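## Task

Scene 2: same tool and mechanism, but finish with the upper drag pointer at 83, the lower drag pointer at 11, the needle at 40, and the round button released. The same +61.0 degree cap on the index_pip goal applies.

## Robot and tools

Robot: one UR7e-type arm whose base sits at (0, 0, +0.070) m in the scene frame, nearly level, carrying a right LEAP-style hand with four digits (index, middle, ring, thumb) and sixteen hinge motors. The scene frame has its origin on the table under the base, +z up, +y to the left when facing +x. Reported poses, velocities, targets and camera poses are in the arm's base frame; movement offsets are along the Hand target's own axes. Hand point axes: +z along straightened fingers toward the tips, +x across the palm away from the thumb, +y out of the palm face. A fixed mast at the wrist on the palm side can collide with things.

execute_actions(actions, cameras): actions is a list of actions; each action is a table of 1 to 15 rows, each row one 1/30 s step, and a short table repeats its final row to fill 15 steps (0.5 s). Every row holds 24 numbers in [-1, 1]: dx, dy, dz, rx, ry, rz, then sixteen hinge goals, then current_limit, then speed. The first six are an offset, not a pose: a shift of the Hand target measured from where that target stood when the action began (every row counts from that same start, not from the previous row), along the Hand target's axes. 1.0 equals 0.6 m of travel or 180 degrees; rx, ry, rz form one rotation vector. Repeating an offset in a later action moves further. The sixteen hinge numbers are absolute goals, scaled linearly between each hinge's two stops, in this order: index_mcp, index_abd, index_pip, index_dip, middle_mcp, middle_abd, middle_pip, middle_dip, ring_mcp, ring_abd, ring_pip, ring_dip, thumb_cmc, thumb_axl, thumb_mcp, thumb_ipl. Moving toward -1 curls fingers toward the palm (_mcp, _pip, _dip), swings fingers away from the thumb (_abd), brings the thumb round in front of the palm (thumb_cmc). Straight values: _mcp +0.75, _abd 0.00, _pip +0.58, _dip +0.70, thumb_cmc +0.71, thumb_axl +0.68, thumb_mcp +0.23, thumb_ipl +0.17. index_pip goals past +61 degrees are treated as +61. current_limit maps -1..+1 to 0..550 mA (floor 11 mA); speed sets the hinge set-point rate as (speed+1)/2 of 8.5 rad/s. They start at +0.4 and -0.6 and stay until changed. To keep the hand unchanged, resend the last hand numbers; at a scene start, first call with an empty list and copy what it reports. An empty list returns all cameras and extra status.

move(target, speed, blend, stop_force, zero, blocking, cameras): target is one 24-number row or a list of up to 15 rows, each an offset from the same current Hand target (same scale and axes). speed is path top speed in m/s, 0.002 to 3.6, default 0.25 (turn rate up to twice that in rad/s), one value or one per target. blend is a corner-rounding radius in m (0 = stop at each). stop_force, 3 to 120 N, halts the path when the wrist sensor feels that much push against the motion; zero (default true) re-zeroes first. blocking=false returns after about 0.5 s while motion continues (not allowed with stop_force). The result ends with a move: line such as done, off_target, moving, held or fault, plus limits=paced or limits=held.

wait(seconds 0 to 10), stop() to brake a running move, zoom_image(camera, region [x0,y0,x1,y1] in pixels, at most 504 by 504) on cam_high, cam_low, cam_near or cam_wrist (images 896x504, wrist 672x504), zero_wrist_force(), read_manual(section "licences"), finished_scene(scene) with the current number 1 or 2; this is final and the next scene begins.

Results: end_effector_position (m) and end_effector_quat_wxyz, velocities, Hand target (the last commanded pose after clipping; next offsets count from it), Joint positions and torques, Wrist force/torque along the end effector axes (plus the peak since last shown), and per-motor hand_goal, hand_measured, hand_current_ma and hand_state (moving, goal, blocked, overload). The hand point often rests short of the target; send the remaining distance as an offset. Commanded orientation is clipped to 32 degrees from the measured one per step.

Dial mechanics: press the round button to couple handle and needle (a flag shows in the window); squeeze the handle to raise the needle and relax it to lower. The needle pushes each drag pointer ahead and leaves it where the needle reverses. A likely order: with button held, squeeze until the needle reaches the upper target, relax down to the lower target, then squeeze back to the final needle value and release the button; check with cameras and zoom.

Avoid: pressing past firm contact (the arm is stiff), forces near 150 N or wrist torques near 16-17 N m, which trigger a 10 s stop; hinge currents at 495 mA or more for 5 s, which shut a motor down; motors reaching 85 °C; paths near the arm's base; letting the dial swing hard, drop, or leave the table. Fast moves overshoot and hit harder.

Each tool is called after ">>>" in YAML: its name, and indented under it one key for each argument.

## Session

>>> execute_actions:
  actions: []

Scene clock: 0.00 s.
end_effector_position=(+0.7000, +0.0600, +0.4101) hand_goal=(+0.754, +0.000, +0.576, +0.696, -0.510, +0.000, -0.518, +0.478, -0.510, +0.000, -0.412, +0.478, +0.688, +0.660, +0.224, +0.120) hand_measured=(+0.754, -0.002, +0.576, +0.696, -0.494, +0.002, -0.484, +0.480, -0.506, -0.002, -0.402, +0.480, +0.690, +0.662, +0.226, +0.122) hand_current_ma=(-1, -1, +1, +0, +37, +2, +82, +3, +4, -2, +16, +3, +3, +4, +2, +3) hand_state=(goal, goal, goal, goal, goal, goal, blocked, goal, goal, goal, goal, goal, goal, goal, goal, goal) hand_current_limit=0.40 hand_speed=-0.60 end_effector_quat_wxyz=(+0.707, +0.000, +0.707, +0.000)
Joint positions: [-0.34 -1.174 1.922 -3.89 -1.231 4.713]
Joint velocities: within noise
Joint torques (N m): no reading
Motor temperatures (°C): [35 39 32 44 38 43]
Wrist force (N): no reading
Wrist torque (N m): no reading
Wrist force, peak (N): no reading
Hand target: +0.7000, +0.0600, +0.4101; +0.707, +0.000, +0.707, +0.000

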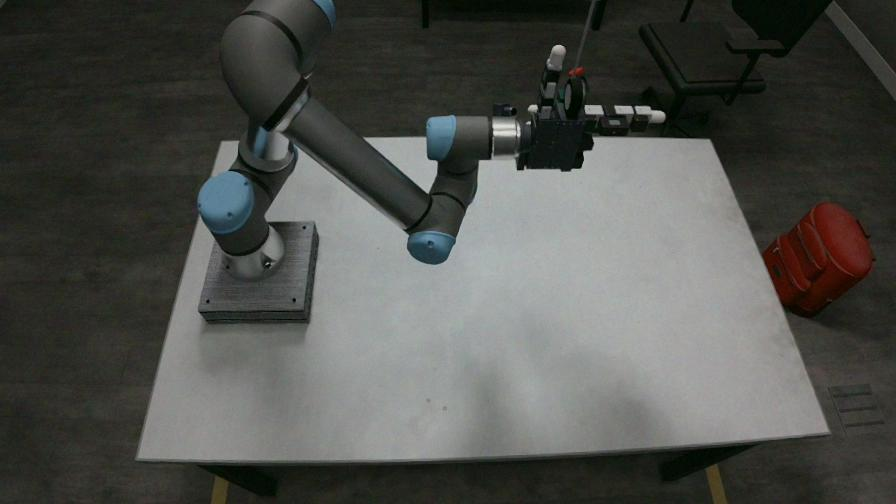

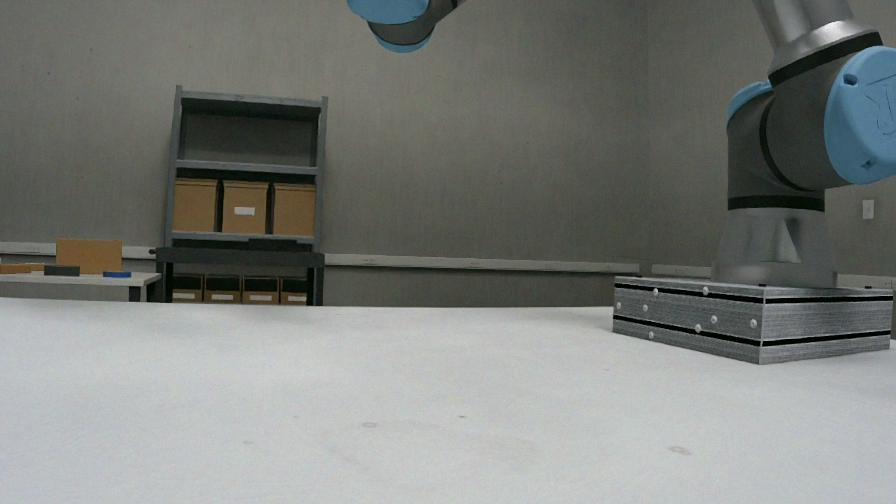

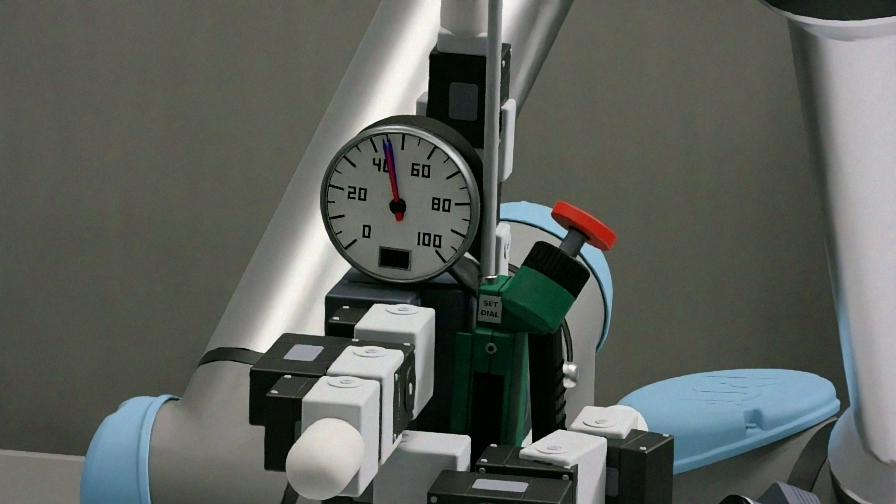

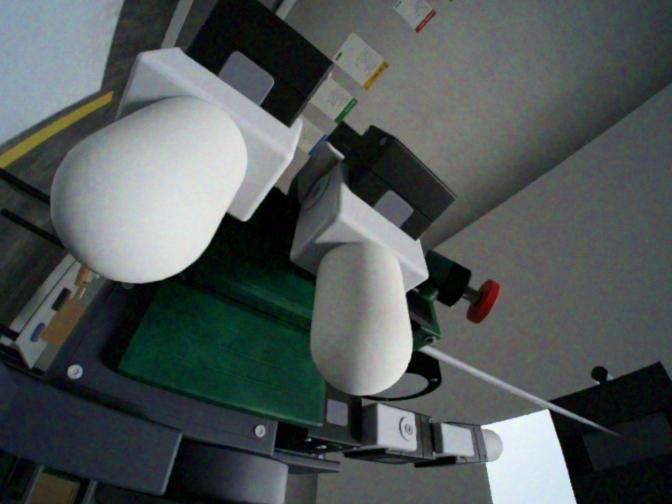

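>>> execute_actions:
  actions:
    - [[0,0,0,0,0,0,0.754,0.0,0.576,0.696,-0.51,0.0,-0.518,0.478,-0.51,0.0,-0.412,0.478,0.1,0.677,0.224,0.17,0.6,-0.6]]
    - [[0,0,0,0,0,0,0.754,0.0,0.576,0.696,-0.51,0.0,-0.518,0.478,-0.51,0.0,-0.412,0.478,0.1,0.677,-0.06,-0.06,0.6,-0.7]]
    - [[0,0,0,0,0,0,0.754,0.0,0.576,0.696,-0.51,0.0,-0.518,0.478,-0.51,0.0,-0.412,0.478,0.1,0.677,-0.32,-0.06,0.6,-0.75]]
    - [[0,0,0,0,0,0,0.754,0.0,0.576,0.696,-0.51,0.0,-0.518,0.478,-0.51,0.0,-0.412,0.478,0.1,0.677,-0.34,-0.06,0.6,-0.75]]
    - [[0,0,0,0,0,0,0.754,0.0,0.576,0.696,-0.51,0.0,-0.68,0.478,-0.51,0.0,-0.68,0.478,0.1,0.677,-0.38,-0.06,0.6,-0.75]]
    - [[0,0,0,0,0,0,0.754,0.0,0.576,0.696,-0.51,0.0,-0.77,0.478,-0.51,0.0,-0.80,0.478,0.1,0.677,-0.38,-0.06,0.6,-0.8]]
  cameras: ["cam_near"]

>>> zoom_image:
  camera: "cam_near"
  region: [290, 120, 650, 400]

Scene clock: 26.00 s.
end_effector_position=(+0.7000, +0.0600, +0.4101) hand_goal=(+0.754, +0.000, +0.576, +0.696, -0.510, +0.000, -0.770, +0.478, -0.510, +0.000, -0.800, +0.478, +0.100, +0.678, -0.380, -0.060) hand_measured=(+0.754, -0.002, +0.576, +0.696, -0.466, -0.006, -0.696, +0.478, -0.480, -0.016, -0.702, +0.480, +0.112, +0.684, -0.296, -0.040) hand_current_ma=(-1, -1, +1, +0, +128, -8, +233, +1, +76, -25, +332, +3, +21, +9, +383, +59) hand_state=(goal, goal, goal, goal, blocked, goal, blocked, goal, blocked, goal, blocked, goal, goal, goal, blocked, goal) hand_current_limit=0.60 hand_speed=-0.80 end_effector_quat_wxyz=(+0.707, +0.000, +0.707, +0.000)
Joint positions: [-0.34 -1.174 1.922 -3.89 -1.231 4.713]
Joint torques (N m): [-0.94 -33.62 -22.85 -1.83 -1.65 -1.31]
Wrist force (N): [-3.0 -0.2 -0.1]
Wrist torque (N m): [-0.02 0.17 -0.20]
Wrist force, peak (N): [-3.4 -0.2 -0.1]
Hand target: +0.7000, +0.0600, +0.4101; +0.707, +0.000, +0.707, +0.000
Off the commanded pose: 0.000 m, 0 deg.
Step readings (end_effector_position):
0: (+0.7000, +0.0600, +0.4101)
1: (+0.7000, +0.0600, +0.4101)
2: (+0.7000, +0.0600, +0.4101)
4: (+0.7000, +0.0600, +0.4101)
8: (+0.7000, +0.0600, +0.4101)
15: (+0.7000, +0.0600, +0.4101)
16: (+0.7000, +0.0600, +0.4101)
17: (+0.7000, +0.0600, +0.4101)
19: (+0.7000, +0.0600, +0.4101)
23: (+0.7000, +0.0600, +0.4101)
30: (+0.7000, +0.0600, +0.4101)
31: (+0.7000, +0.0600, +0.4101)
32: (+0.7000, +0.0600, +0.4101)
34: (+0.7000, +0.0600, +0.4101)
38: (+0.7000, +0.0600, +0.4101)
45: (+0.7000, +0.0600, +0.4101)
46: (+0.7000, +0.0600, +0.4101)
47: (+0.7000, +0.0600, +0.4101)
49: (+0.7000, +0.0600, +0.4101)
53: (+0.7000, +0.0600, +0.4101)
60: (+0.7000, +0.0600, +0.4101)
61: (+0.7000, +0.0600, +0.4101)
62: (+0.7000, +0.0600, +0.4101)
64: (+0.7000, +0.0600, +0.4101)
68: (+0.7000, +0.0600, +0.4101)
75: (+0.7000, +0.0600, +0.4101)
76: (+0.7000, +0.0600, +0.4101)
77: (+0.7000, +0.0600, +0.4101)
79: (+0.7000, +0.0600, +0.4101)
83: (+0.7000, +0.0600, +0.4101)
90: (+0.7000, +0.0600, +0.4101)
Images, in order (width x height): cam_near 896x504.

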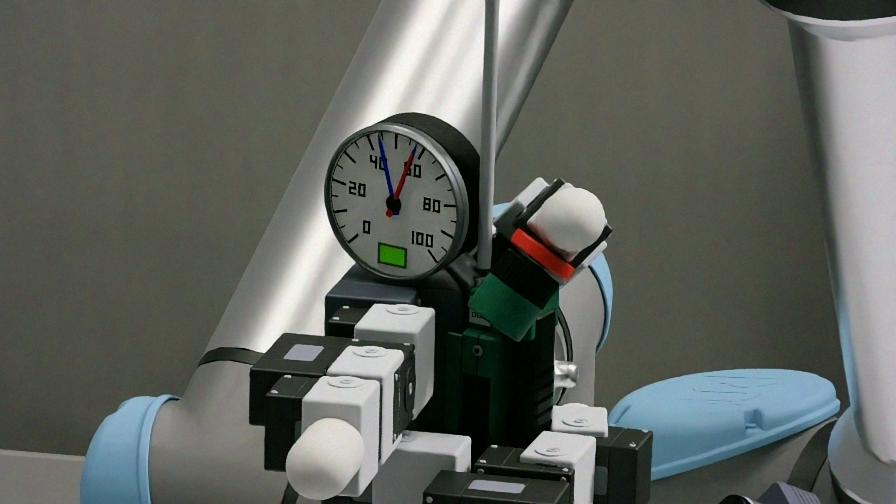

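Scaled by 1.400 from the camera's 896x504 image, which has a finer 1280x720 frame.

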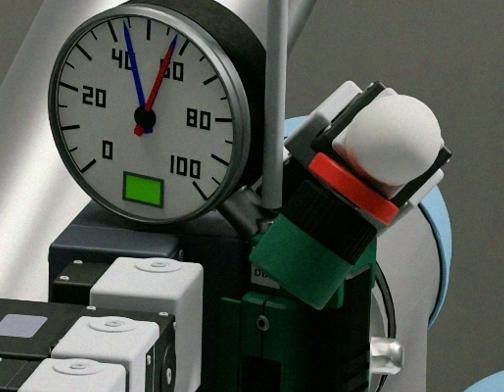

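>>> execute_actions:
  actions:
    - [[0,0,0,0,0,0,0.754,0.0,0.576,0.696,-0.51,0.0,-0.77,0.478,-0.51,0.0,-0.80,0.478,0.11,0.677,-0.06,-0.06,0.6,-0.65]]
    - [[0,0,0,0,0,0,0.754,0.0,0.576,0.696,-0.51,0.0,-0.76,0.478,-0.51,0.0,-0.78,0.478,0.11,0.677,-0.06,-0.06,0.6,-0.7]]
    - [[0,0,0,0,0,0,0.754,0.0,0.576,0.696,-0.51,0.0,-0.44,0.478,-0.51,0.0,-0.34,0.478,0.11,0.677,-0.06,-0.06,0.6,-0.7]]
    - [[0,0,0,0,0,0,0.754,0.0,0.576,0.696,-0.51,0.0,-0.40,0.478,-0.51,0.0,-0.28,0.478,0.11,0.677,-0.32,-0.06,0.6,-0.7]]
    - [[0,0,0,0,0,0,0.754,0.0,0.576,0.696,-0.51,0.0,-0.41,0.478,-0.51,0.0,-0.29,0.478,0.11,0.677,-0.36,-0.06,0.6,-0.7]]
    - [[0,0,0,0,0,0,0.754,0.0,0.576,0.696,-0.51,0.0,-0.70,0.478,-0.51,0.0,-0.70,0.478,0.11,0.677,-0.39,-0.06,0.6,-0.75]]
    - [[0,0,0,0,0,0,0.754,0.0,0.576,0.696,-0.51,0.0,-0.78,0.478,-0.51,0.0,-0.82,0.478,0.11,0.677,-0.39,-0.06,0.6,-0.8]]
    - [[0,0,0,0,0,0,0.754,0.0,0.576,0.696,-0.51,0.0,-0.77,0.478,-0.51,0.0,-0.80,0.478,0.11,0.677,-0.06,-0.06,0.6,-0.65]]
    - [[0,0,0,0,0,0,0.754,0.0,0.576,0.696,-0.51,0.0,-0.76,0.478,-0.51,0.0,-0.78,0.478,0.11,0.677,-0.06,-0.06,0.6,-0.7]]
    - [[0,0,0,0,0,0,0.754,0.0,0.576,0.696,-0.51,0.0,-0.44,0.478,-0.51,0.0,-0.34,0.478,0.11,0.677,-0.06,-0.06,0.6,-0.7]]
    - [[0,0,0,0,0,0,0.754,0.0,0.576,0.696,-0.51,0.0,-0.40,0.478,-0.51,0.0,-0.28,0.478,0.11,0.677,-0.32,-0.06,0.6,-0.7]]
    - [[0,0,0,0,0,0,0.754,0.0,0.576,0.696,-0.51,0.0,-0.41,0.478,-0.51,0.0,-0.29,0.478,0.11,0.677,-0.36,-0.06,0.6,-0.7]]
    - [[0,0,0,0,0,0,0.754,0.0,0.576,0.696,-0.51,0.0,-0.55,0.478,-0.51,0.0,-0.48,0.478,0.11,0.677,-0.39,-0.06,0.6,-0.8]]
  cameras: ["cam_near"]

>>> zoom_image:
  camera: "cam_near"
  region: [290, 120, 650, 400]

>>> zoom_image:
  camera: "cam_near"
  region: [310, 110, 490, 290]

Scene clock: 63.87 s.
end_effector_position=(+0.7000, +0.0600, +0.4101) hand_goal=(+0.754, +0.000, +0.576, +0.696, -0.510, +0.000, -0.550, +0.478, -0.510, +0.000, -0.480, +0.478, +0.110, +0.678, -0.390, -0.060) hand_measured=(+0.754, -0.002, +0.576, +0.696, -0.494, +0.004, -0.538, +0.480, -0.504, -0.010, -0.456, +0.480, +0.112, +0.682, -0.334, -0.044) hand_current_ma=(-1, -1, +1, +0, +33, +5, +21, +3, +11, -13, +52, +3, +2, +6, +222, +45) hand_state=(goal, goal, goal, goal, goal, goal, goal, goal, goal, goal, blocked, goal, goal, goal, blocked, goal) hand_current_limit=0.60 hand_speed=-0.80 end_effector_quat_wxyz=(+0.707, +0.000, +0.707, +0.000)
Joint positions: [-0.34 -1.174 1.922 -3.89 -1.231 4.713]
Joint torques (N m): [-2.08 -31.85 -28.92 -1.81 -0.45 -1.51]
Wrist force (N): [-3.2 0.1 0.1]
Wrist torque (N m): [0.00 0.18 -0.22]
Wrist force, peak (N): [-3.5 0.4 -0.5]
Hand target: +0.7000, +0.0600, +0.4101; +0.707, +0.000, +0.707, +0.000
Off the commanded pose: 0.000 m, 0 deg.
Step readings (end_effector_position):
0: (+0.7000, +0.0600, +0.4101)
1: (+0.7000, +0.0600, +0.4101)
2: (+0.7000, +0.0600, +0.4101)
4: (+0.7000, +0.0600, +0.4101)
8: (+0.7000, +0.0600, +0.4101)
15: (+0.7000, +0.0600, +0.4101)
16: (+0.7000, +0.0600, +0.4101)
17: (+0.7000, +0.0600, +0.4101)
19: (+0.7000, +0.0600, +0.4101)
23: (+0.7000, +0.0600, +0.4101)
30: (+0.7000, +0.0600, +0.4101)
31: (+0.7000, +0.0600, +0.4101)
32: (+0.7000, +0.0600, +0.4101)
34: (+0.7000, +0.0600, +0.4101)
38: (+0.7000, +0.0600, +0.4101)
45: (+0.7000, +0.0600, +0.4101)
46: (+0.7000, +0.0600, +0.4101)
47: (+0.7000, +0.0600, +0.4101)
49: (+0.7000, +0.0600, +0.4101)
53: (+0.7000, +0.0600, +0.4101)
60: (+0.7000, +0.0600, +0.4101)
61: (+0.7000, +0.0600, +0.4101)
62: (+0.7000, +0.0600, +0.4101)
64: (+0.7000, +0.0600, +0.4101)
68: (+0.7000, +0.0600, +0.4101)
75: (+0.7000, +0.0600, +0.4101)
76: (+0.7000, +0.0600, +0.4101)
77: (+0.7000, +0.0600, +0.4101)
79: (+0.7000, +0.0600, +0.4101)
83: (+0.7000, +0.0600, +0.4101)
90: (+0.7000, +0.0600, +0.4101)
91: (+0.7000, +0.0600, +0.4101)
92: (+0.7000, +0.0600, +0.4101)
94: (+0.7000, +0.0600, +0.4101)
98: (+0.7000, +0.0600, +0.4101)
105: (+0.7000, +0.0600, +0.4101)
106: (+0.7000, +0.0600, +0.4101)
107: (+0.7000, +0.0600, +0.4101)
109: (+0.7000, +0.0600, +0.4101)
113: (+0.7000, +0.0600, +0.4101)
120: (+0.7000, +0.0600, +0.4101)
121: (+0.7000, +0.0600, +0.4101)
122: (+0.7000, +0.0600, +0.4101)
124: (+0.7000, +0.0600, +0.4101)
128: (+0.7000, +0.0600, +0.4101)
135: (+0.7000, +0.0600, +0.4101)
136: (+0.7000, +0.0600, +0.4101)
137: (+0.7000, +0.0600, +0.4101)
139: (+0.7000, +0.0600, +0.4101)
143: (+0.7000, +0.0600, +0.4101)
150: (+0.7000, +0.0600, +0.4101)
151: (+0.7000, +0.0600, +0.4101)
152: (+0.7000, +0.0600, +0.4101)
154: (+0.7000, +0.0600, +0.4101)
158: (+0.7000, +0.0600, +0.4101)
165: (+0.7000, +0.0600, +0.4101)
166: (+0.7000, +0.0600, +0.4101)
167: (+0.7000, +0.0600, +0.4101)
169: (+0.7000, +0.0600, +0.4101)
173: (+0.7000, +0.0600, +0.4101)
180: (+0.7000, +0.0600, +0.4101)
181: (+0.7000, +0.0600, +0.4101)
182: (+0.7000, +0.0600, +0.4101)
184: (+0.7000, +0.0600, +0.4101)
The list stops here: 2 later lines are left out.
Images, in order (width x height): cam_near 896x504.

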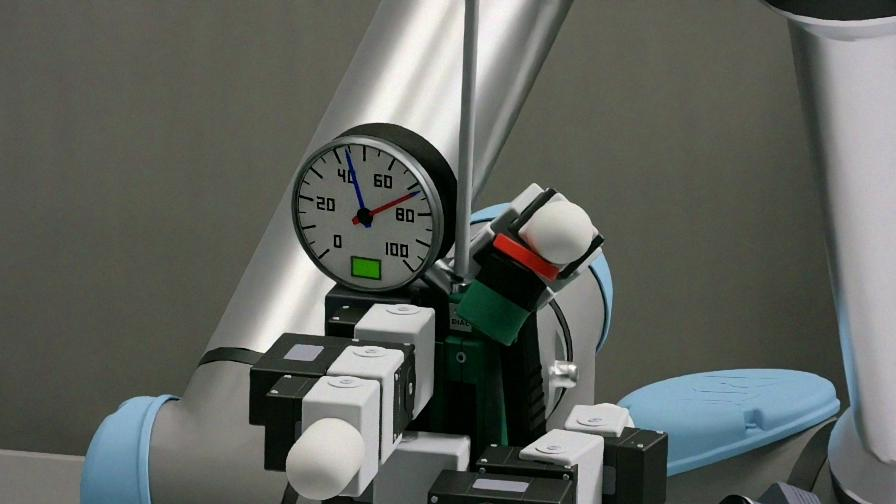

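Scaled by 1.400 from the camera's 896x504 image, which has a finer 1280x720 frame.

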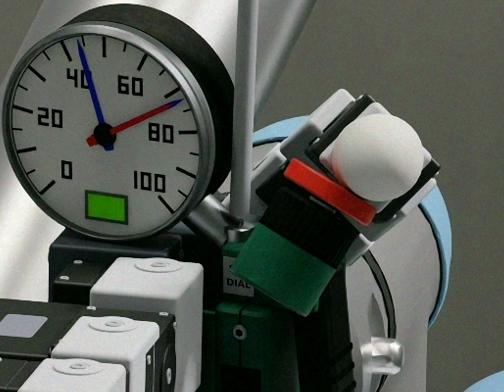

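Scaled by 2.800 from the camera's 896x504 image, which has a finer 1280x720 frame.

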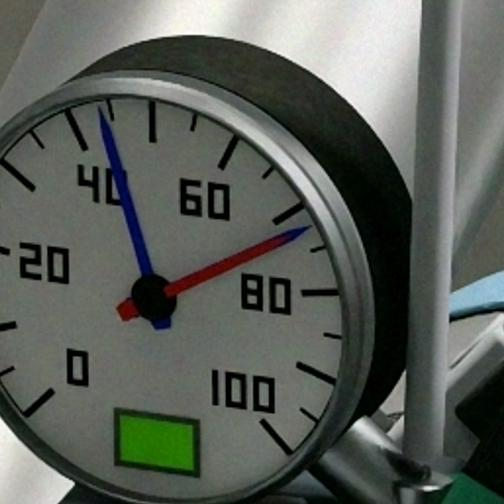

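>>> execute_actions:
  actions:
    - [[0,0,0,0,0,0,0.754,0.0,0.576,0.696,-0.51,0.0,-0.67,0.478,-0.51,0.0,-0.68,0.478,0.11,0.677,-0.39,-0.06,0.6,-0.83]]
  cameras: ["cam_near"]

>>> zoom_image:
  camera: "cam_near"
  region: [290, 120, 470, 300]

Scene clock: 73.97 s.
end_effector_position=(+0.7000, +0.0600, +0.4101) hand_goal=(+0.754, +0.000, +0.576, +0.696, -0.510, +0.000, -0.670, +0.478, -0.510, +0.000, -0.680, +0.478, +0.110, +0.678, -0.390, -0.060) hand_measured=(+0.754, -0.002, +0.576, +0.696, -0.496, +0.002, -0.662, +0.480, -0.500, -0.010, -0.638, +0.480, +0.114, +0.686, -0.342, -0.044) hand_current_ma=(-1, -1, +1, +0, +27, +3, +12, +3, +18, -14, +114, +3, +7, +16, +190, +45) hand_state=(goal, goal, goal, goal, goal, goal, goal, goal, goal, goal, blocked, goal, goal, goal, blocked, goal) hand_current_limit=0.60 hand_speed=-0.83 end_effector_quat_wxyz=(+0.707, +0.000, +0.707, +0.000)
Joint positions: [-0.34 -1.174 1.922 -3.89 -1.231 4.713]
Joint torques (N m): [-2.89 -31.64 -28.74 -1.95 0.32 -1.58]
Wrist force (N): [-2.0 0.0 0.0]
Wrist torque (N m): [0.00 0.15 -0.14]
Wrist force, peak (N): [-3.4 -0.2 -0.2]
Hand target: +0.7000, +0.0600, +0.4101; +0.707, +0.000, +0.707, +0.000
Off the commanded pose: 0.000 m, 0 deg.
Step readings (end_effector_position):
0: (+0.7000, +0.0600, +0.4101)
1: (+0.7000, +0.0600, +0.4101)
2: (+0.7000, +0.0600, +0.4101)
4: (+0.7000, +0.0600, +0.4101)
8: (+0.7000, +0.0600, +0.4101)
15: (+0.7000, +0.0600, +0.4101)
Images, in order (width x height): cam_near 896x504.

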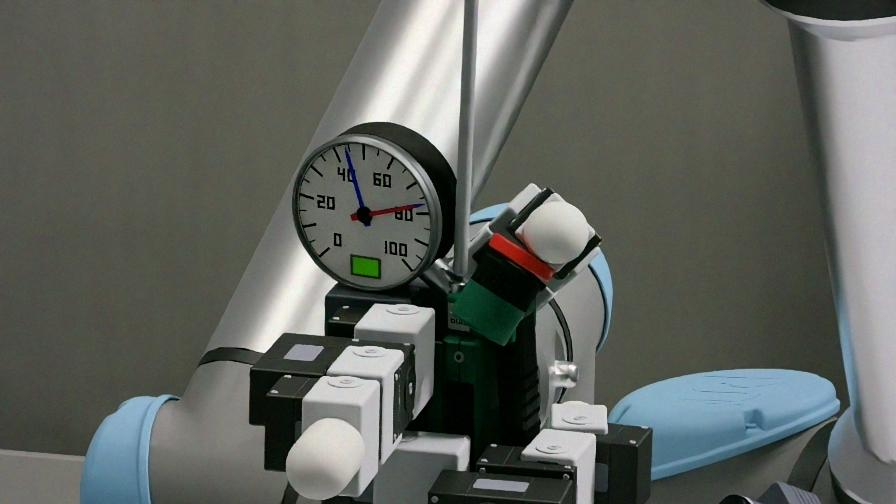

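Scaled by 2.800 from the camera's 896x504 image, which has a finer 1280x720 frame.

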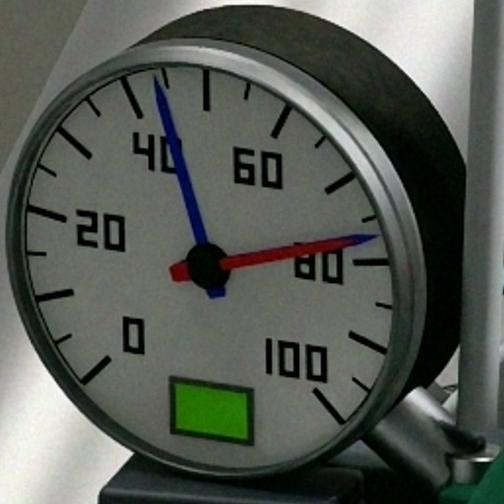

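>>> execute_actions:
  actions:
    - [[0,0,0,0,0,0,0.754,0.0,0.576,0.696,-0.51,0.0,-0.74,0.478,-0.51,0.0,-0.79,0.478,0.11,0.677,-0.39,-0.06,0.6,-0.85]]
  cameras: ["cam_near"]

>>> zoom_image:
  camera: "cam_near"
  region: [290, 120, 470, 300]

Scene clock: 83.40 s.
end_effector_position=(+0.7000, +0.0600, +0.4101) hand_goal=(+0.754, +0.000, +0.576, +0.696, -0.510, +0.000, -0.740, +0.478, -0.510, +0.000, -0.790, +0.478, +0.110, +0.678, -0.390, -0.060) hand_measured=(+0.754, -0.002, +0.576, +0.696, -0.496, +0.002, -0.718, +0.482, -0.500, -0.012, -0.726, +0.480, +0.118, +0.688, -0.344, -0.044) hand_current_ma=(-1, -1, +1, +0, +30, +1, +51, +4, +19, -18, +192, +3, +11, +25, +172, +45) hand_state=(goal, goal, goal, goal, goal, goal, blocked, goal, goal, goal, blocked, goal, goal, goal, blocked, goal) hand_current_limit=0.60 hand_speed=-0.85 end_effector_quat_wxyz=(+0.707, +0.000, +0.707, +0.000)
Joint positions: [-0.34 -1.174 1.922 -3.89 -1.231 4.713]
Joint torques (N m): [-3.71 -30.39 -29.19 -1.91 1.49 -1.48]
Wrist force (N): [-2.7 0.0 0.1]
Wrist torque (N m): [-0.01 0.18 -0.19]
Wrist force, peak (N): [-3.0 0.0 0.1]
Hand target: +0.7000, +0.0600, +0.4101; +0.707, +0.000, +0.707, +0.000
Off the commanded pose: 0.000 m, 0 deg.
Step readings (end_effector_position):
0: (+0.7000, +0.0600, +0.4101)
1: (+0.7000, +0.0600, +0.4101)
2: (+0.7000, +0.0600, +0.4101)
4: (+0.7000, +0.0600, +0.4101)
8: (+0.7000, +0.0600, +0.4101)
15: (+0.7000, +0.0600, +0.4101)
Images, in order (width x height): cam_near 896x504.

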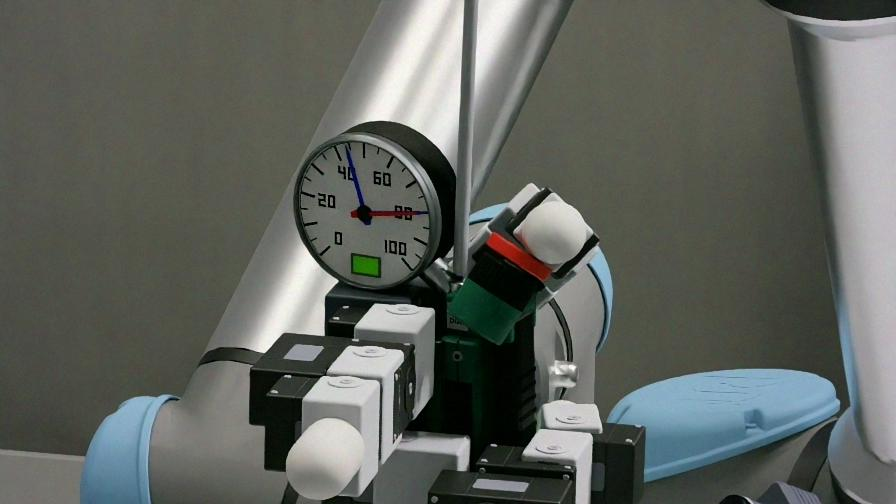

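Scaled by 2.800 from the camera's 896x504 image, which has a finer 1280x720 frame.

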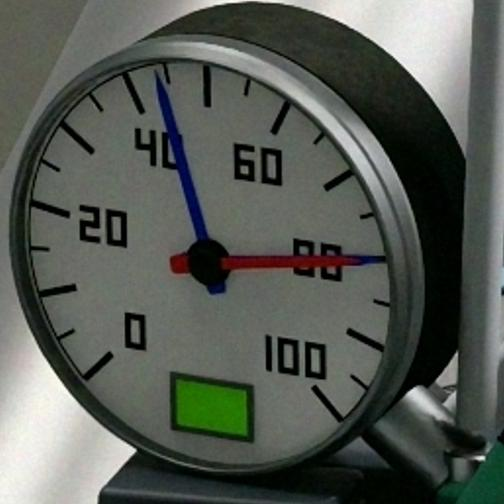

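>>> execute_actions:
  actions:
    - [[0,0,0,0,0,0,0.754,0.0,0.576,0.696,-0.51,0.0,-0.79,0.478,-0.51,0.0,-0.87,0.478,0.11,0.677,-0.39,-0.06,0.6,-0.87]]
  cameras: ["cam_near"]

>>> zoom_image:
  camera: "cam_near"
  region: [290, 120, 470, 300]

Scene clock: 92.63 s.
end_effector_position=(+0.7000, +0.0600, +0.4101) hand_goal=(+0.754, +0.000, +0.576, +0.696, -0.510, +0.000, -0.790, +0.478, -0.510, +0.000, -0.870, +0.478, +0.110, +0.678, -0.390, -0.060) hand_measured=(+0.754, -0.002, +0.576, +0.696, -0.484, +0.002, -0.738, +0.490, -0.498, -0.016, -0.782, +0.480, +0.118, +0.690, -0.344, -0.044) hand_current_ma=(-1, -1, +1, +0, +64, +1, +147, +23, +22, -26, +289, +3, +13, +28, +171, +45) hand_state=(goal, goal, goal, goal, blocked, goal, blocked, goal, goal, goal, blocked, goal, goal, goal, blocked, goal) hand_current_limit=0.60 hand_speed=-0.87 end_effector_quat_wxyz=(+0.707, +0.000, +0.707, +0.000)
Joint positions: [-0.34 -1.174 1.922 -3.89 -1.231 4.713]
Joint torques (N m): [-3.25 -31 -29.07 -1.95 2.33 -1.25]
Wrist force (N): [-2.9 0.1 -0.5]
Wrist torque (N m): [0.04 0.20 -0.20]
Wrist force, peak (N): [-3.2 -0.3 0.2]
Hand target: +0.7000, +0.0600, +0.4101; +0.707, +0.000, +0.707, +0.000
Off the commanded pose: 0.000 m, 0 deg.
Step readings (end_effector_position):
0: (+0.7000, +0.0600, +0.4101)
1: (+0.7000, +0.0600, +0.4101)
2: (+0.7000, +0.0600, +0.4101)
4: (+0.7000, +0.0600, +0.4101)
8: (+0.7000, +0.0600, +0.4101)
15: (+0.7000, +0.0600, +0.4101)
Images, in order (width x height): cam_near 896x504.

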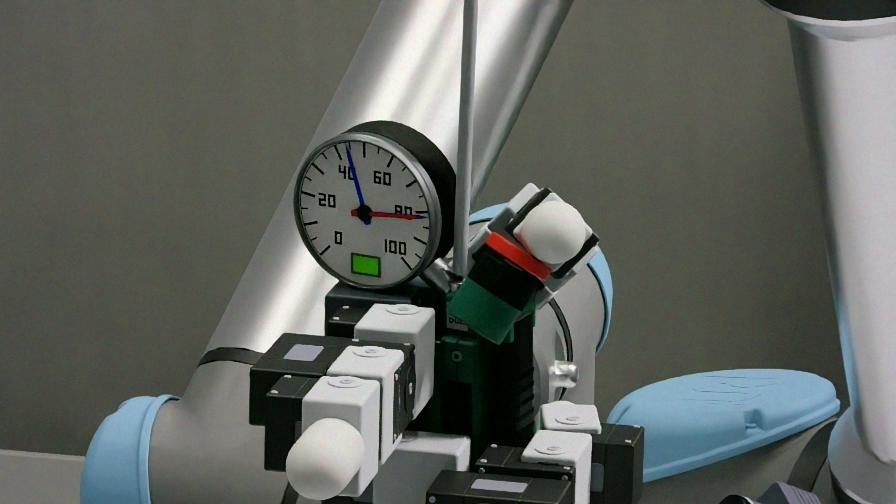

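Scaled by 2.800 from the camera's 896x504 image, which has a finer 1280x720 frame.

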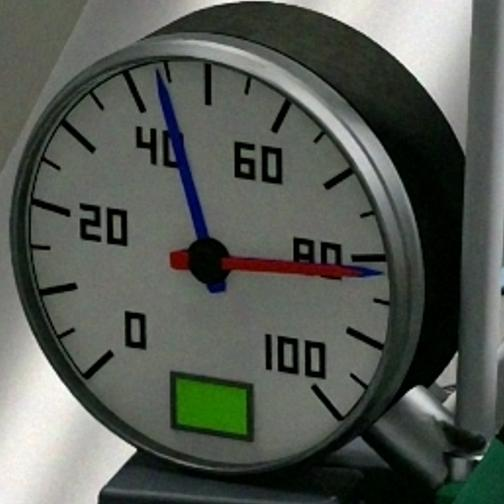

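>>> execute_actions:
  actions:
    - [[0,0,0,0,0,0,0.754,0.0,0.576,0.696,-0.51,0.0,-0.82,0.478,-0.51,0.0,-0.91,0.478,0.11,0.677,-0.39,-0.06,0.6,-0.9]]
  cameras: ["cam_near"]

>>> zoom_image:
  camera: "cam_near"
  region: [355, 170, 445, 260]

Scene clock: 100.37 s.
end_effector_position=(+0.7000, +0.0600, +0.4101) hand_goal=(+0.754, +0.000, +0.576, +0.696, -0.510, +0.000, -0.820, +0.478, -0.510, +0.000, -0.910, +0.478, +0.110, +0.678, -0.390, -0.060) hand_measured=(+0.754, -0.002, +0.576, +0.696, -0.476, +0.002, -0.754, +0.496, -0.494, -0.018, -0.798, +0.480, +0.118, +0.690, -0.344, -0.044) hand_current_ma=(-1, -1, +1, +0, +93, +1, +200, +36, +37, -33, +396, +3, +13, +28, +171, +45) hand_state=(goal, goal, goal, goal, blocked, goal, blocked, goal, goal, goal, blocked, goal, goal, goal, blocked, goal) hand_current_limit=0.60 hand_speed=-0.90 end_effector_quat_wxyz=(+0.707, +0.000, +0.707, +0.000)
Joint positions: [-0.34 -1.174 1.922 -3.89 -1.231 4.713]
Joint torques (N m): [-3.18 -30.25 -29.16 -2.12 2.15 -1.13]
Wrist force (N): [-2.5 0.1 0.1]
Wrist torque (N m): [-0.01 0.14 -0.16]
Wrist force, peak (N): [-3.2 0.0 -0.6]
Hand target: +0.7000, +0.0600, +0.4101; +0.707, +0.000, +0.707, +0.000
Off the commanded pose: 0.000 m, 0 deg.
Step readings (end_effector_position):
0: (+0.7000, +0.0600, +0.4101)
1: (+0.7000, +0.0600, +0.4101)
2: (+0.7000, +0.0600, +0.4101)
4: (+0.7000, +0.0600, +0.4101)
8: (+0.7000, +0.0600, +0.4101)
15: (+0.7000, +0.0600, +0.4101)
Images, in order (width x height): cam_near 896x504.

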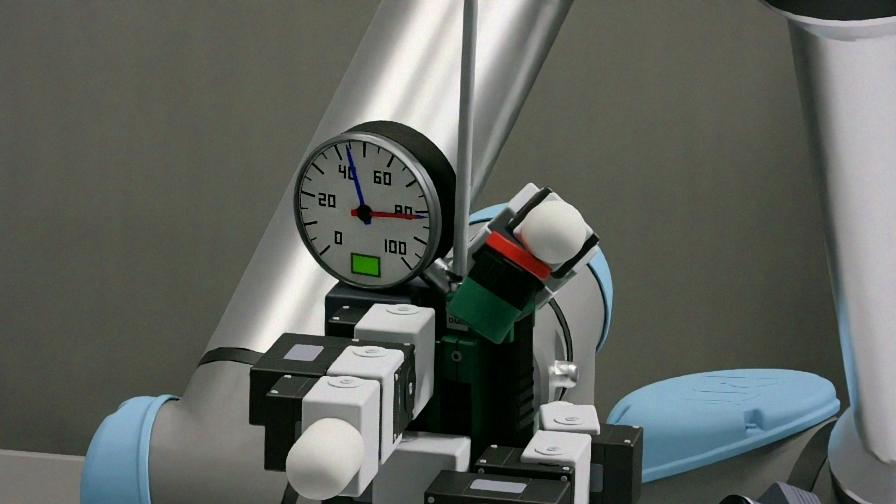

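Scaled by 5.600 from the camera's 896x504 image, which has a finer 1280x720 frame.

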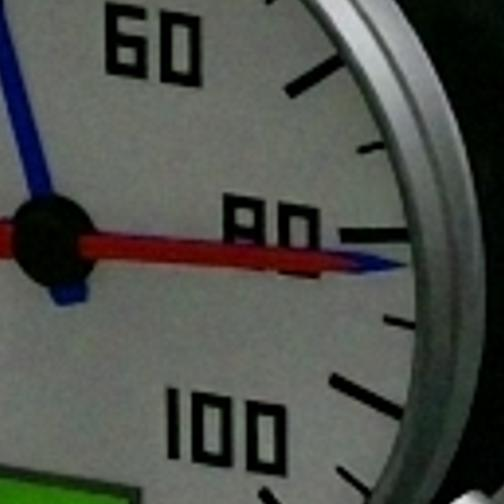

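>>> execute_actions:
  actions:
    - [[0,0,0,0,0,0,0.754,0.0,0.576,0.696,-0.51,0.0,-0.79,0.478,-0.51,0.0,-0.85,0.478,0.12,0.677,-0.06,-0.06,0.6,-0.65]]
    - [[0,0,0,0,0,0,0.754,0.0,0.576,0.696,-0.51,0.0,-0.78,0.478,-0.51,0.0,-0.82,0.478,0.12,0.677,-0.06,-0.06,0.6,-0.7]]
    - [[0,0,0,0,0,0,0.754,0.0,0.576,0.696,-0.51,0.0,-0.54,0.478,-0.51,0.0,-0.47,0.478,0.12,0.677,-0.06,-0.06,0.6,-0.7]]
    - [[0,0,0,0,0,0,0.754,0.0,0.576,0.696,-0.51,0.0,-0.54,0.478,-0.51,0.0,-0.47,0.478,0.12,0.677,-0.36,-0.06,0.6,-0.7]]
    - [[0,0,0,0,0,0,0.754,0.0,0.576,0.696,-0.51,0.0,-0.55,0.478,-0.51,0.0,-0.48,0.478,0.12,0.677,-0.38,-0.06,0.6,-0.8]]
    - [[0,0,0,0,0,0,0.754,0.0,0.576,0.696,-0.51,0.0,-0.57,0.478,-0.51,0.0,-0.51,0.478,0.12,0.677,-0.38,-0.06,0.6,-0.9]]
  cameras: ["cam_near"]

>>> zoom_image:
  camera: "cam_near"
  region: [355, 170, 445, 260]

Scene clock: 120.43 s.
end_effector_position=(+0.7000, +0.0600, +0.4101) hand_goal=(+0.754, +0.000, +0.576, +0.696, -0.510, +0.000, -0.570, +0.478, -0.510, +0.000, -0.510, +0.478, +0.120, +0.678, -0.380, -0.060) hand_measured=(+0.754, -0.002, +0.576, +0.696, -0.494, +0.004, -0.554, +0.480, -0.492, -0.012, -0.492, +0.480, +0.112, +0.670, -0.324, -0.044) hand_current_ma=(-1, -1, +1, +0, +34, +6, +32, +3, +40, -19, +35, +2, -12, -17, +229, +43) hand_state=(goal, goal, goal, goal, goal, goal, goal, goal, goal, goal, goal, goal, goal, goal, blocked, goal) hand_current_limit=0.60 hand_speed=-0.90 end_effector_quat_wxyz=(+0.707, +0.000, +0.707, +0.000)
Joint positions: [-0.34 -1.174 1.922 -3.89 -1.231 4.713]
Joint torques (N m): [-3.82 -29.24 -28.71 -2.18 2.03 -1.02]
Wrist force (N): [-3.1 0.0 0.0]
Wrist torque (N m): [0.01 0.17 -0.21]
Wrist force, peak (N): [-3.3 0.4 -0.4]
Hand target: +0.7000, +0.0600, +0.4101; +0.707, +0.000, +0.707, +0.000
Off the commanded pose: 0.000 m, 0 deg.
Step readings (end_effector_position):
0: (+0.7000, +0.0600, +0.4101)
1: (+0.7000, +0.0600, +0.4101)
2: (+0.7000, +0.0600, +0.4101)
4: (+0.7000, +0.0600, +0.4101)
8: (+0.7000, +0.0600, +0.4101)
15: (+0.7000, +0.0600, +0.4101)
16: (+0.7000, +0.0600, +0.4101)
17: (+0.7000, +0.0600, +0.4101)
19: (+0.7000, +0.0600, +0.4101)
23: (+0.7000, +0.0600, +0.4101)
30: (+0.7000, +0.0600, +0.4101)
31: (+0.7000, +0.0600, +0.4101)
32: (+0.7000, +0.0600, +0.4101)
34: (+0.7000, +0.0600, +0.4101)
38: (+0.7000, +0.0600, +0.4101)
45: (+0.7000, +0.0600, +0.4101)
46: (+0.7000, +0.0600, +0.4101)
47: (+0.7000, +0.0600, +0.4101)
49: (+0.7000, +0.0600, +0.4101)
53: (+0.7000, +0.0600, +0.4101)
60: (+0.7000, +0.0600, +0.4101)
61: (+0.7000, +0.0600, +0.4101)
62: (+0.7000, +0.0600, +0.4101)
64: (+0.7000, +0.0600, +0.4101)
68: (+0.7000, +0.0600, +0.4101)
75: (+0.7000, +0.0600, +0.4101)
76: (+0.7000, +0.0600, +0.4101)
77: (+0.7000, +0.0600, +0.4101)
79: (+0.7000, +0.0600, +0.4101)
83: (+0.7000, +0.0600, +0.4101)
90: (+0.7000, +0.0600, +0.4101)
Images, in order (width x height): cam_near 896x504.

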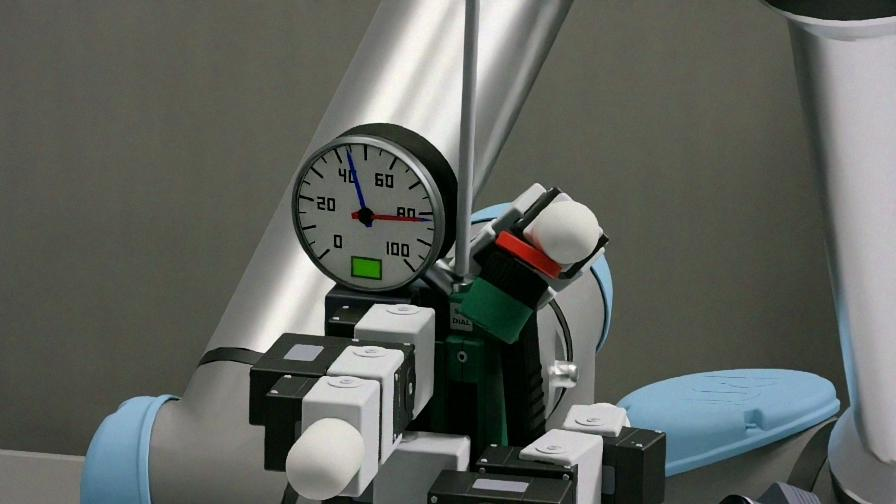

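Scaled by 5.600 from the camera's 896x504 image, which has a finer 1280x720 frame.

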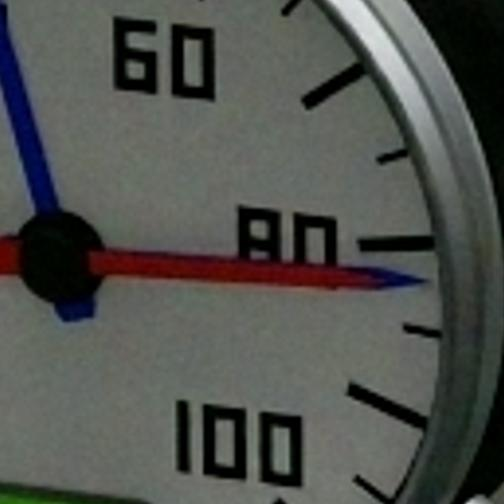

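>>> execute_actions:
  actions:
    - [[0,0,0,0,0,0,0.754,0.0,0.576,0.696,-0.51,0.0,-0.587,0.478,-0.51,0.0,-0.533,0.478,0.12,0.677,-0.38,-0.06,0.6,-0.92]]
  cameras: ["cam_near"]

>>> zoom_image:
  camera: "cam_near"
  region: [355, 170, 445, 260]

Scene clock: 129.03 s.
end_effector_position=(+0.7000, +0.0600, +0.4101) hand_goal=(+0.754, +0.000, +0.576, +0.696, -0.510, +0.000, -0.586, +0.478, -0.510, +0.000, -0.532, +0.478, +0.120, +0.678, -0.380, -0.060) hand_measured=(+0.754, -0.002, +0.576, +0.696, -0.494, +0.004, -0.570, +0.480, -0.492, -0.012, -0.512, +0.480, +0.114, +0.672, -0.326, -0.044) hand_current_ma=(-1, -1, +1, +0, +34, +6, +34, +3, +40, -19, +40, +2, -11, -14, +222, +44) hand_state=(goal, goal, goal, goal, goal, goal, goal, goal, goal, goal, goal, goal, goal, goal, blocked, goal) hand_current_limit=0.60 hand_speed=-0.92 end_effector_quat_wxyz=(+0.707, +0.000, +0.707, +0.000)
Joint positions: [-0.34 -1.174 1.922 -3.89 -1.231 4.713]
Joint torques (N m): [-4.43 -27.52 -29.6 -2.21 2.07 -1]
Wrist force (N): [-2.8 -0.1 -0.1]
Wrist torque (N m): [-0.01 0.17 -0.20]
Wrist force, peak (N): [-3.4 0.1 -0.2]
Hand target: +0.7000, +0.0600, +0.4101; +0.707, +0.000, +0.707, +0.000
Off the commanded pose: 0.000 m, 0 deg.
Step readings (end_effector_position):
0: (+0.7000, +0.0600, +0.4101)
1: (+0.7000, +0.0600, +0.4101)
2: (+0.7000, +0.0600, +0.4101)
4: (+0.7000, +0.0600, +0.4101)
8: (+0.7000, +0.0600, +0.4101)
15: (+0.7000, +0.0600, +0.4101)
Images, in order (width x height): cam_near 896x504.

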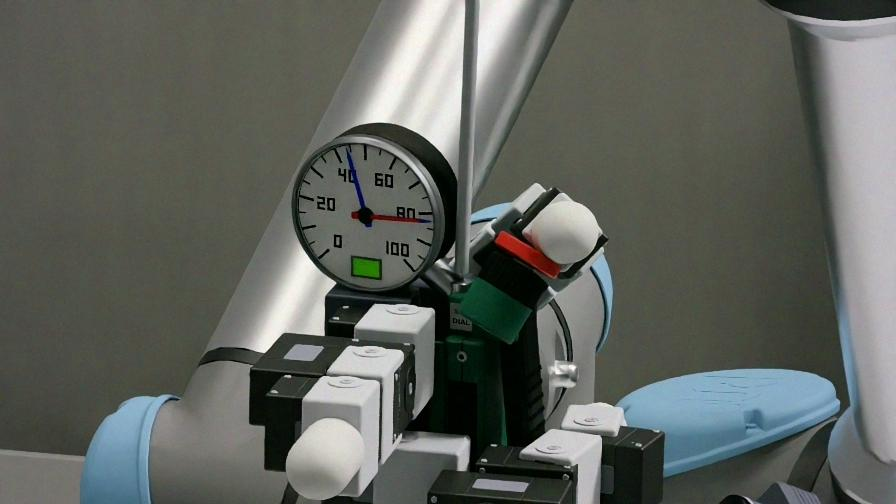

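Scaled by 5.600 from the camera's 896x504 image, which has a finer 1280x720 frame.

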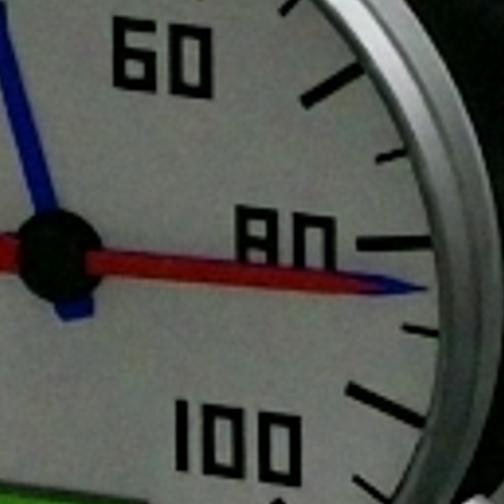

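>>> execute_actions:
  actions:
    - [[0,0,0,0,0,0,0.754,0.0,0.576,0.696,-0.51,0.0,-0.604,0.478,-0.51,0.0,-0.556,0.478,0.12,0.677,-0.38,-0.06,0.6,-0.92]]
  cameras: ["cam_near"]

>>> zoom_image:
  camera: "cam_near"
  region: [355, 170, 445, 260]

Scene clock: 136.77 s.
end_effector_position=(+0.7000, +0.0600, +0.4101) hand_goal=(+0.754, +0.000, +0.576, +0.696, -0.510, +0.000, -0.604, +0.478, -0.510, +0.000, -0.556, +0.478, +0.120, +0.678, -0.380, -0.060) hand_measured=(+0.754, -0.002, +0.576, +0.696, -0.494, +0.004, -0.586, +0.480, -0.492, -0.012, -0.536, +0.480, +0.114, +0.672, -0.326, -0.044) hand_current_ma=(-1, -1, +1, +0, +34, +6, +37, +3, +40, -19, +42, +2, -9, -11, +212, +44) hand_state=(goal, goal, goal, goal, goal, goal, goal, goal, goal, goal, blocked, goal, goal, goal, blocked, goal) hand_current_limit=0.60 hand_speed=-0.92 end_effector_quat_wxyz=(+0.707, +0.000, +0.707, +0.000)
Joint positions: [-0.34 -1.174 1.922 -3.89 -1.231 4.713]
Joint torques (N m): [-6.04 -27.47 -29.16 -2.21 2.05 -0.68]
Wrist force (N): [-2.5 -0.5 -0.3]
Wrist torque (N m): [-0.05 0.13 -0.19]
Wrist force, peak (N): [-3.6 0.0 -0.5]
Hand target: +0.7000, +0.0600, +0.4101; +0.707, +0.000, +0.707, +0.000
Off the commanded pose: 0.000 m, 0 deg.
Step readings (end_effector_position):
0: (+0.7000, +0.0600, +0.4101)
1: (+0.7000, +0.0600, +0.4101)
2: (+0.7000, +0.0600, +0.4101)
4: (+0.7000, +0.0600, +0.4101)
8: (+0.7000, +0.0600, +0.4101)
15: (+0.7000, +0.0600, +0.4101)
Images, in order (width x height): cam_near 896x504.

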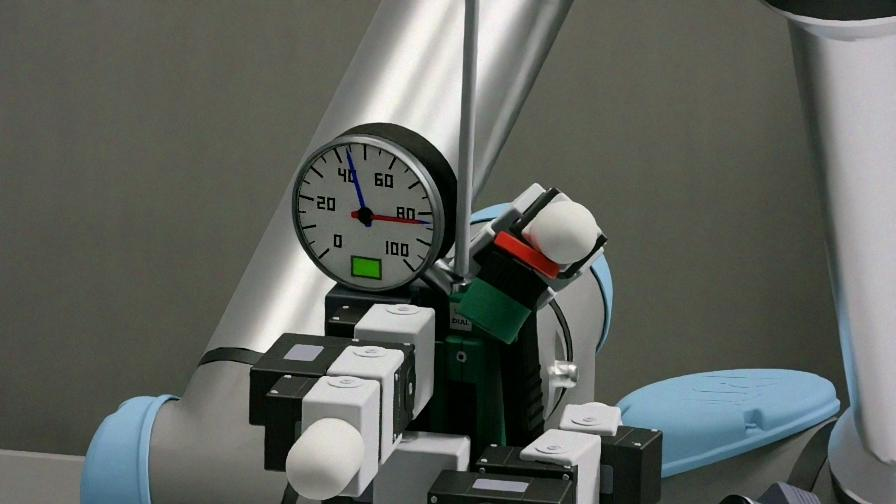

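Scaled by 5.600 from the camera's 896x504 image, which has a finer 1280x720 frame.

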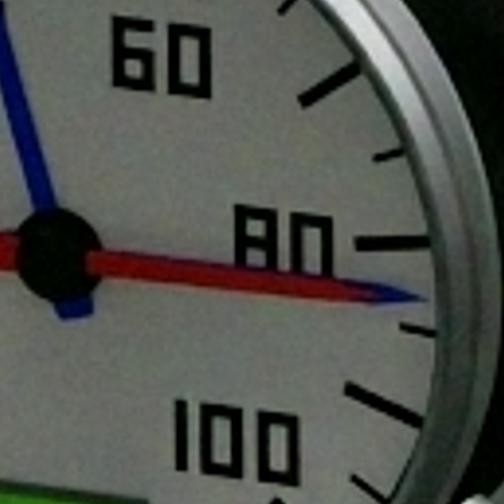

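>>> execute_actions:
  actions:
    - [[0,0,0,0,0,0,0.754,0.0,0.576,0.696,-0.51,0.0,-0.43,0.478,-0.51,0.0,-0.32,0.478,0.12,0.677,-0.38,-0.06,0.6,-0.75]]
    - [[0,0,0,0,0,0,0.754,0.0,0.576,0.696,-0.51,0.0,-0.39,0.478,-0.51,0.0,-0.26,0.478,0.12,0.677,-0.38,-0.06,0.6,-0.75]]
    - [[0,0,0,0,0,0,0.754,0.0,0.576,0.696,-0.51,0.0,-0.40,0.478,-0.51,0.0,-0.28,0.478,0.14,0.677,-0.06,-0.06,0.6,-0.65]]
    - [[0,0,0,0,0,0,0.754,0.0,0.576,0.696,-0.51,0.0,-0.40,0.478,-0.51,0.0,-0.28,0.478,0.14,0.677,-0.06,-0.06,0.6,-0.7]]
    - [[0,0,0,0,0,0,0.754,0.0,0.576,0.696,-0.51,0.0,-0.77,0.478,-0.51,0.0,-0.79,0.478,0.14,0.677,-0.06,-0.06,0.6,-0.7]]
    - [[0,0,0,0,0,0,0.754,0.0,0.576,0.696,-0.51,0.0,-0.79,0.478,-0.51,0.0,-0.83,0.478,0.14,0.677,-0.06,-0.06,0.6,-0.75]]
    - [[0,0,0,0,0,0,0.754,0.0,0.576,0.696,-0.51,0.0,-0.78,0.478,-0.51,0.0,-0.81,0.478,0.14,0.677,-0.38,-0.06,0.6,-0.7]]
    - [[0,0,0,0,0,0,0.754,0.0,0.576,0.696,-0.51,0.0,-0.78,0.478,-0.51,0.0,-0.81,0.478,0.14,0.677,-0.39,-0.06,0.6,-0.7]]
    - [[0,0,0,0,0,0,0.754,0.0,0.576,0.696,-0.51,0.0,-0.43,0.478,-0.51,0.0,-0.32,0.478,0.14,0.677,-0.39,-0.06,0.6,-0.75]]
    - [[0,0,0,0,0,0,0.754,0.0,0.576,0.696,-0.51,0.0,-0.39,0.478,-0.51,0.0,-0.26,0.478,0.14,0.677,-0.38,-0.06,0.6,-0.75]]
  cameras: ["cam_near"]

>>> zoom_image:
  camera: "cam_near"
  region: [290, 120, 650, 400]

Scene clock: 178.90 s.
end_effector_position=(+0.7000, +0.0600, +0.4101) hand_goal=(+0.754, +0.000, +0.576, +0.696, -0.510, +0.000, -0.390, +0.478, -0.510, +0.000, -0.260, +0.478, +0.140, +0.678, -0.380, -0.060) hand_measured=(+0.754, -0.002, +0.576, +0.696, -0.494, +0.000, -0.392, +0.480, -0.496, -0.010, -0.262, +0.480, +0.132, +0.670, -0.346, -0.050) hand_current_ma=(-1, -1, +1, +0, +35, +0, -3, +3, +28, -16, -2, +2, -11, -18, +118, +26) hand_state=(goal, goal, goal, goal, goal, goal, goal, goal, goal, goal, goal, goal, goal, goal, blocked, goal) hand_current_limit=0.60 hand_speed=-0.75 end_effector_quat_wxyz=(+0.707, +0.000, +0.707, +0.000)
Joint positions: [-0.34 -1.174 1.922 -3.89 -1.231 4.713]
Joint torques (N m): [-5.5 -27.33 -29.21 -2.38 2 -0.27]
Wrist force (N): [-2.3 0.0 -0.3]
Wrist torque (N m): [0.02 0.18 -0.18]
Wrist force, peak (N): [-3.4 -0.1 -0.8]
Hand target: +0.7000, +0.0600, +0.4101; +0.707, +0.000, +0.707, +0.000
Off the commanded pose: 0.000 m, 0 deg.
Step readings (end_effector_position):
0: (+0.7000, +0.0600, +0.4101)
1: (+0.7000, +0.0600, +0.4101)
2: (+0.7000, +0.0600, +0.4101)
4: (+0.7000, +0.0600, +0.4101)
8: (+0.7000, +0.0600, +0.4101)
15: (+0.7000, +0.0600, +0.4101)
16: (+0.7000, +0.0600, +0.4101)
17: (+0.7000, +0.0600, +0.4101)
19: (+0.7000, +0.0600, +0.4101)
23: (+0.7000, +0.0600, +0.4101)
30: (+0.7000, +0.0600, +0.4101)
31: (+0.7000, +0.0600, +0.4101)
32: (+0.7000, +0.0600, +0.4101)
34: (+0.7000, +0.0600, +0.4101)
38: (+0.7000, +0.0600, +0.4101)
45: (+0.7000, +0.0600, +0.4101)
46: (+0.7000, +0.0600, +0.4101)
47: (+0.7000, +0.0600, +0.4101)
49: (+0.7000, +0.0600, +0.4101)
53: (+0.7000, +0.0600, +0.4101)
60: (+0.7000, +0.0600, +0.4101)
61: (+0.7000, +0.0600, +0.4101)
62: (+0.7000, +0.0600, +0.4101)
64: (+0.7000, +0.0600, +0.4101)
68: (+0.7000, +0.0600, +0.4101)
75: (+0.7000, +0.0600, +0.4101)
76: (+0.7000, +0.0600, +0.4101)
77: (+0.7000, +0.0600, +0.4101)
79: (+0.7000, +0.0600, +0.4101)
83: (+0.7000, +0.0600, +0.4101)
90: (+0.7000, +0.0600, +0.4101)
91: (+0.7000, +0.0600, +0.4101)
92: (+0.7000, +0.0600, +0.4101)
94: (+0.7000, +0.0600, +0.4101)
98: (+0.7000, +0.0600, +0.4101)
105: (+0.7000, +0.0600, +0.4101)
106: (+0.7000, +0.0600, +0.4101)
107: (+0.7000, +0.0600, +0.4101)
109: (+0.7000, +0.0600, +0.4101)
113: (+0.7000, +0.0600, +0.4101)
120: (+0.7000, +0.0600, +0.4101)
121: (+0.7000, +0.0600, +0.4101)
122: (+0.7000, +0.0600, +0.4101)
124: (+0.7000, +0.0600, +0.4101)
128: (+0.7000, +0.0600, +0.4101)
135: (+0.7000, +0.0600, +0.4101)
136: (+0.7000, +0.0600, +0.4101)
137: (+0.7000, +0.0600, +0.4101)
139: (+0.7000, +0.0600, +0.4101)
143: (+0.7000, +0.0600, +0.4101)
150: (+0.7000, +0.0600, +0.4101)
Images, in order (width x height): cam_near 896x504.

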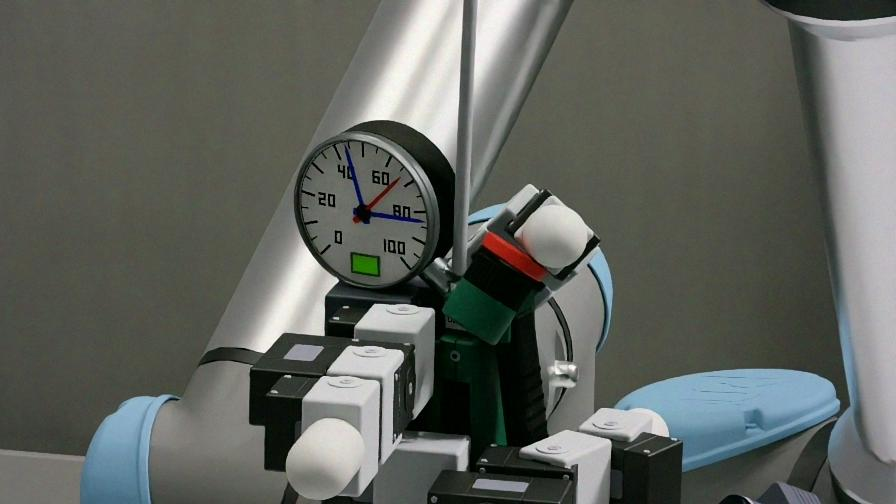

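Scaled by 1.400 from the camera's 896x504 image, which has a finer 1280x720 frame.

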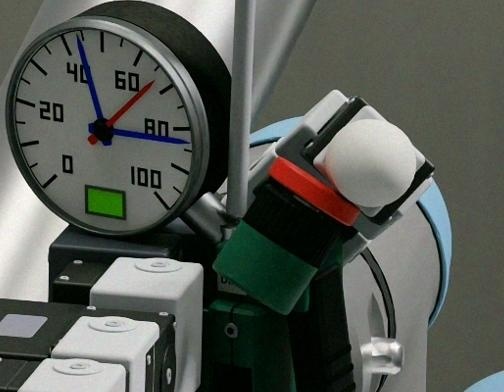

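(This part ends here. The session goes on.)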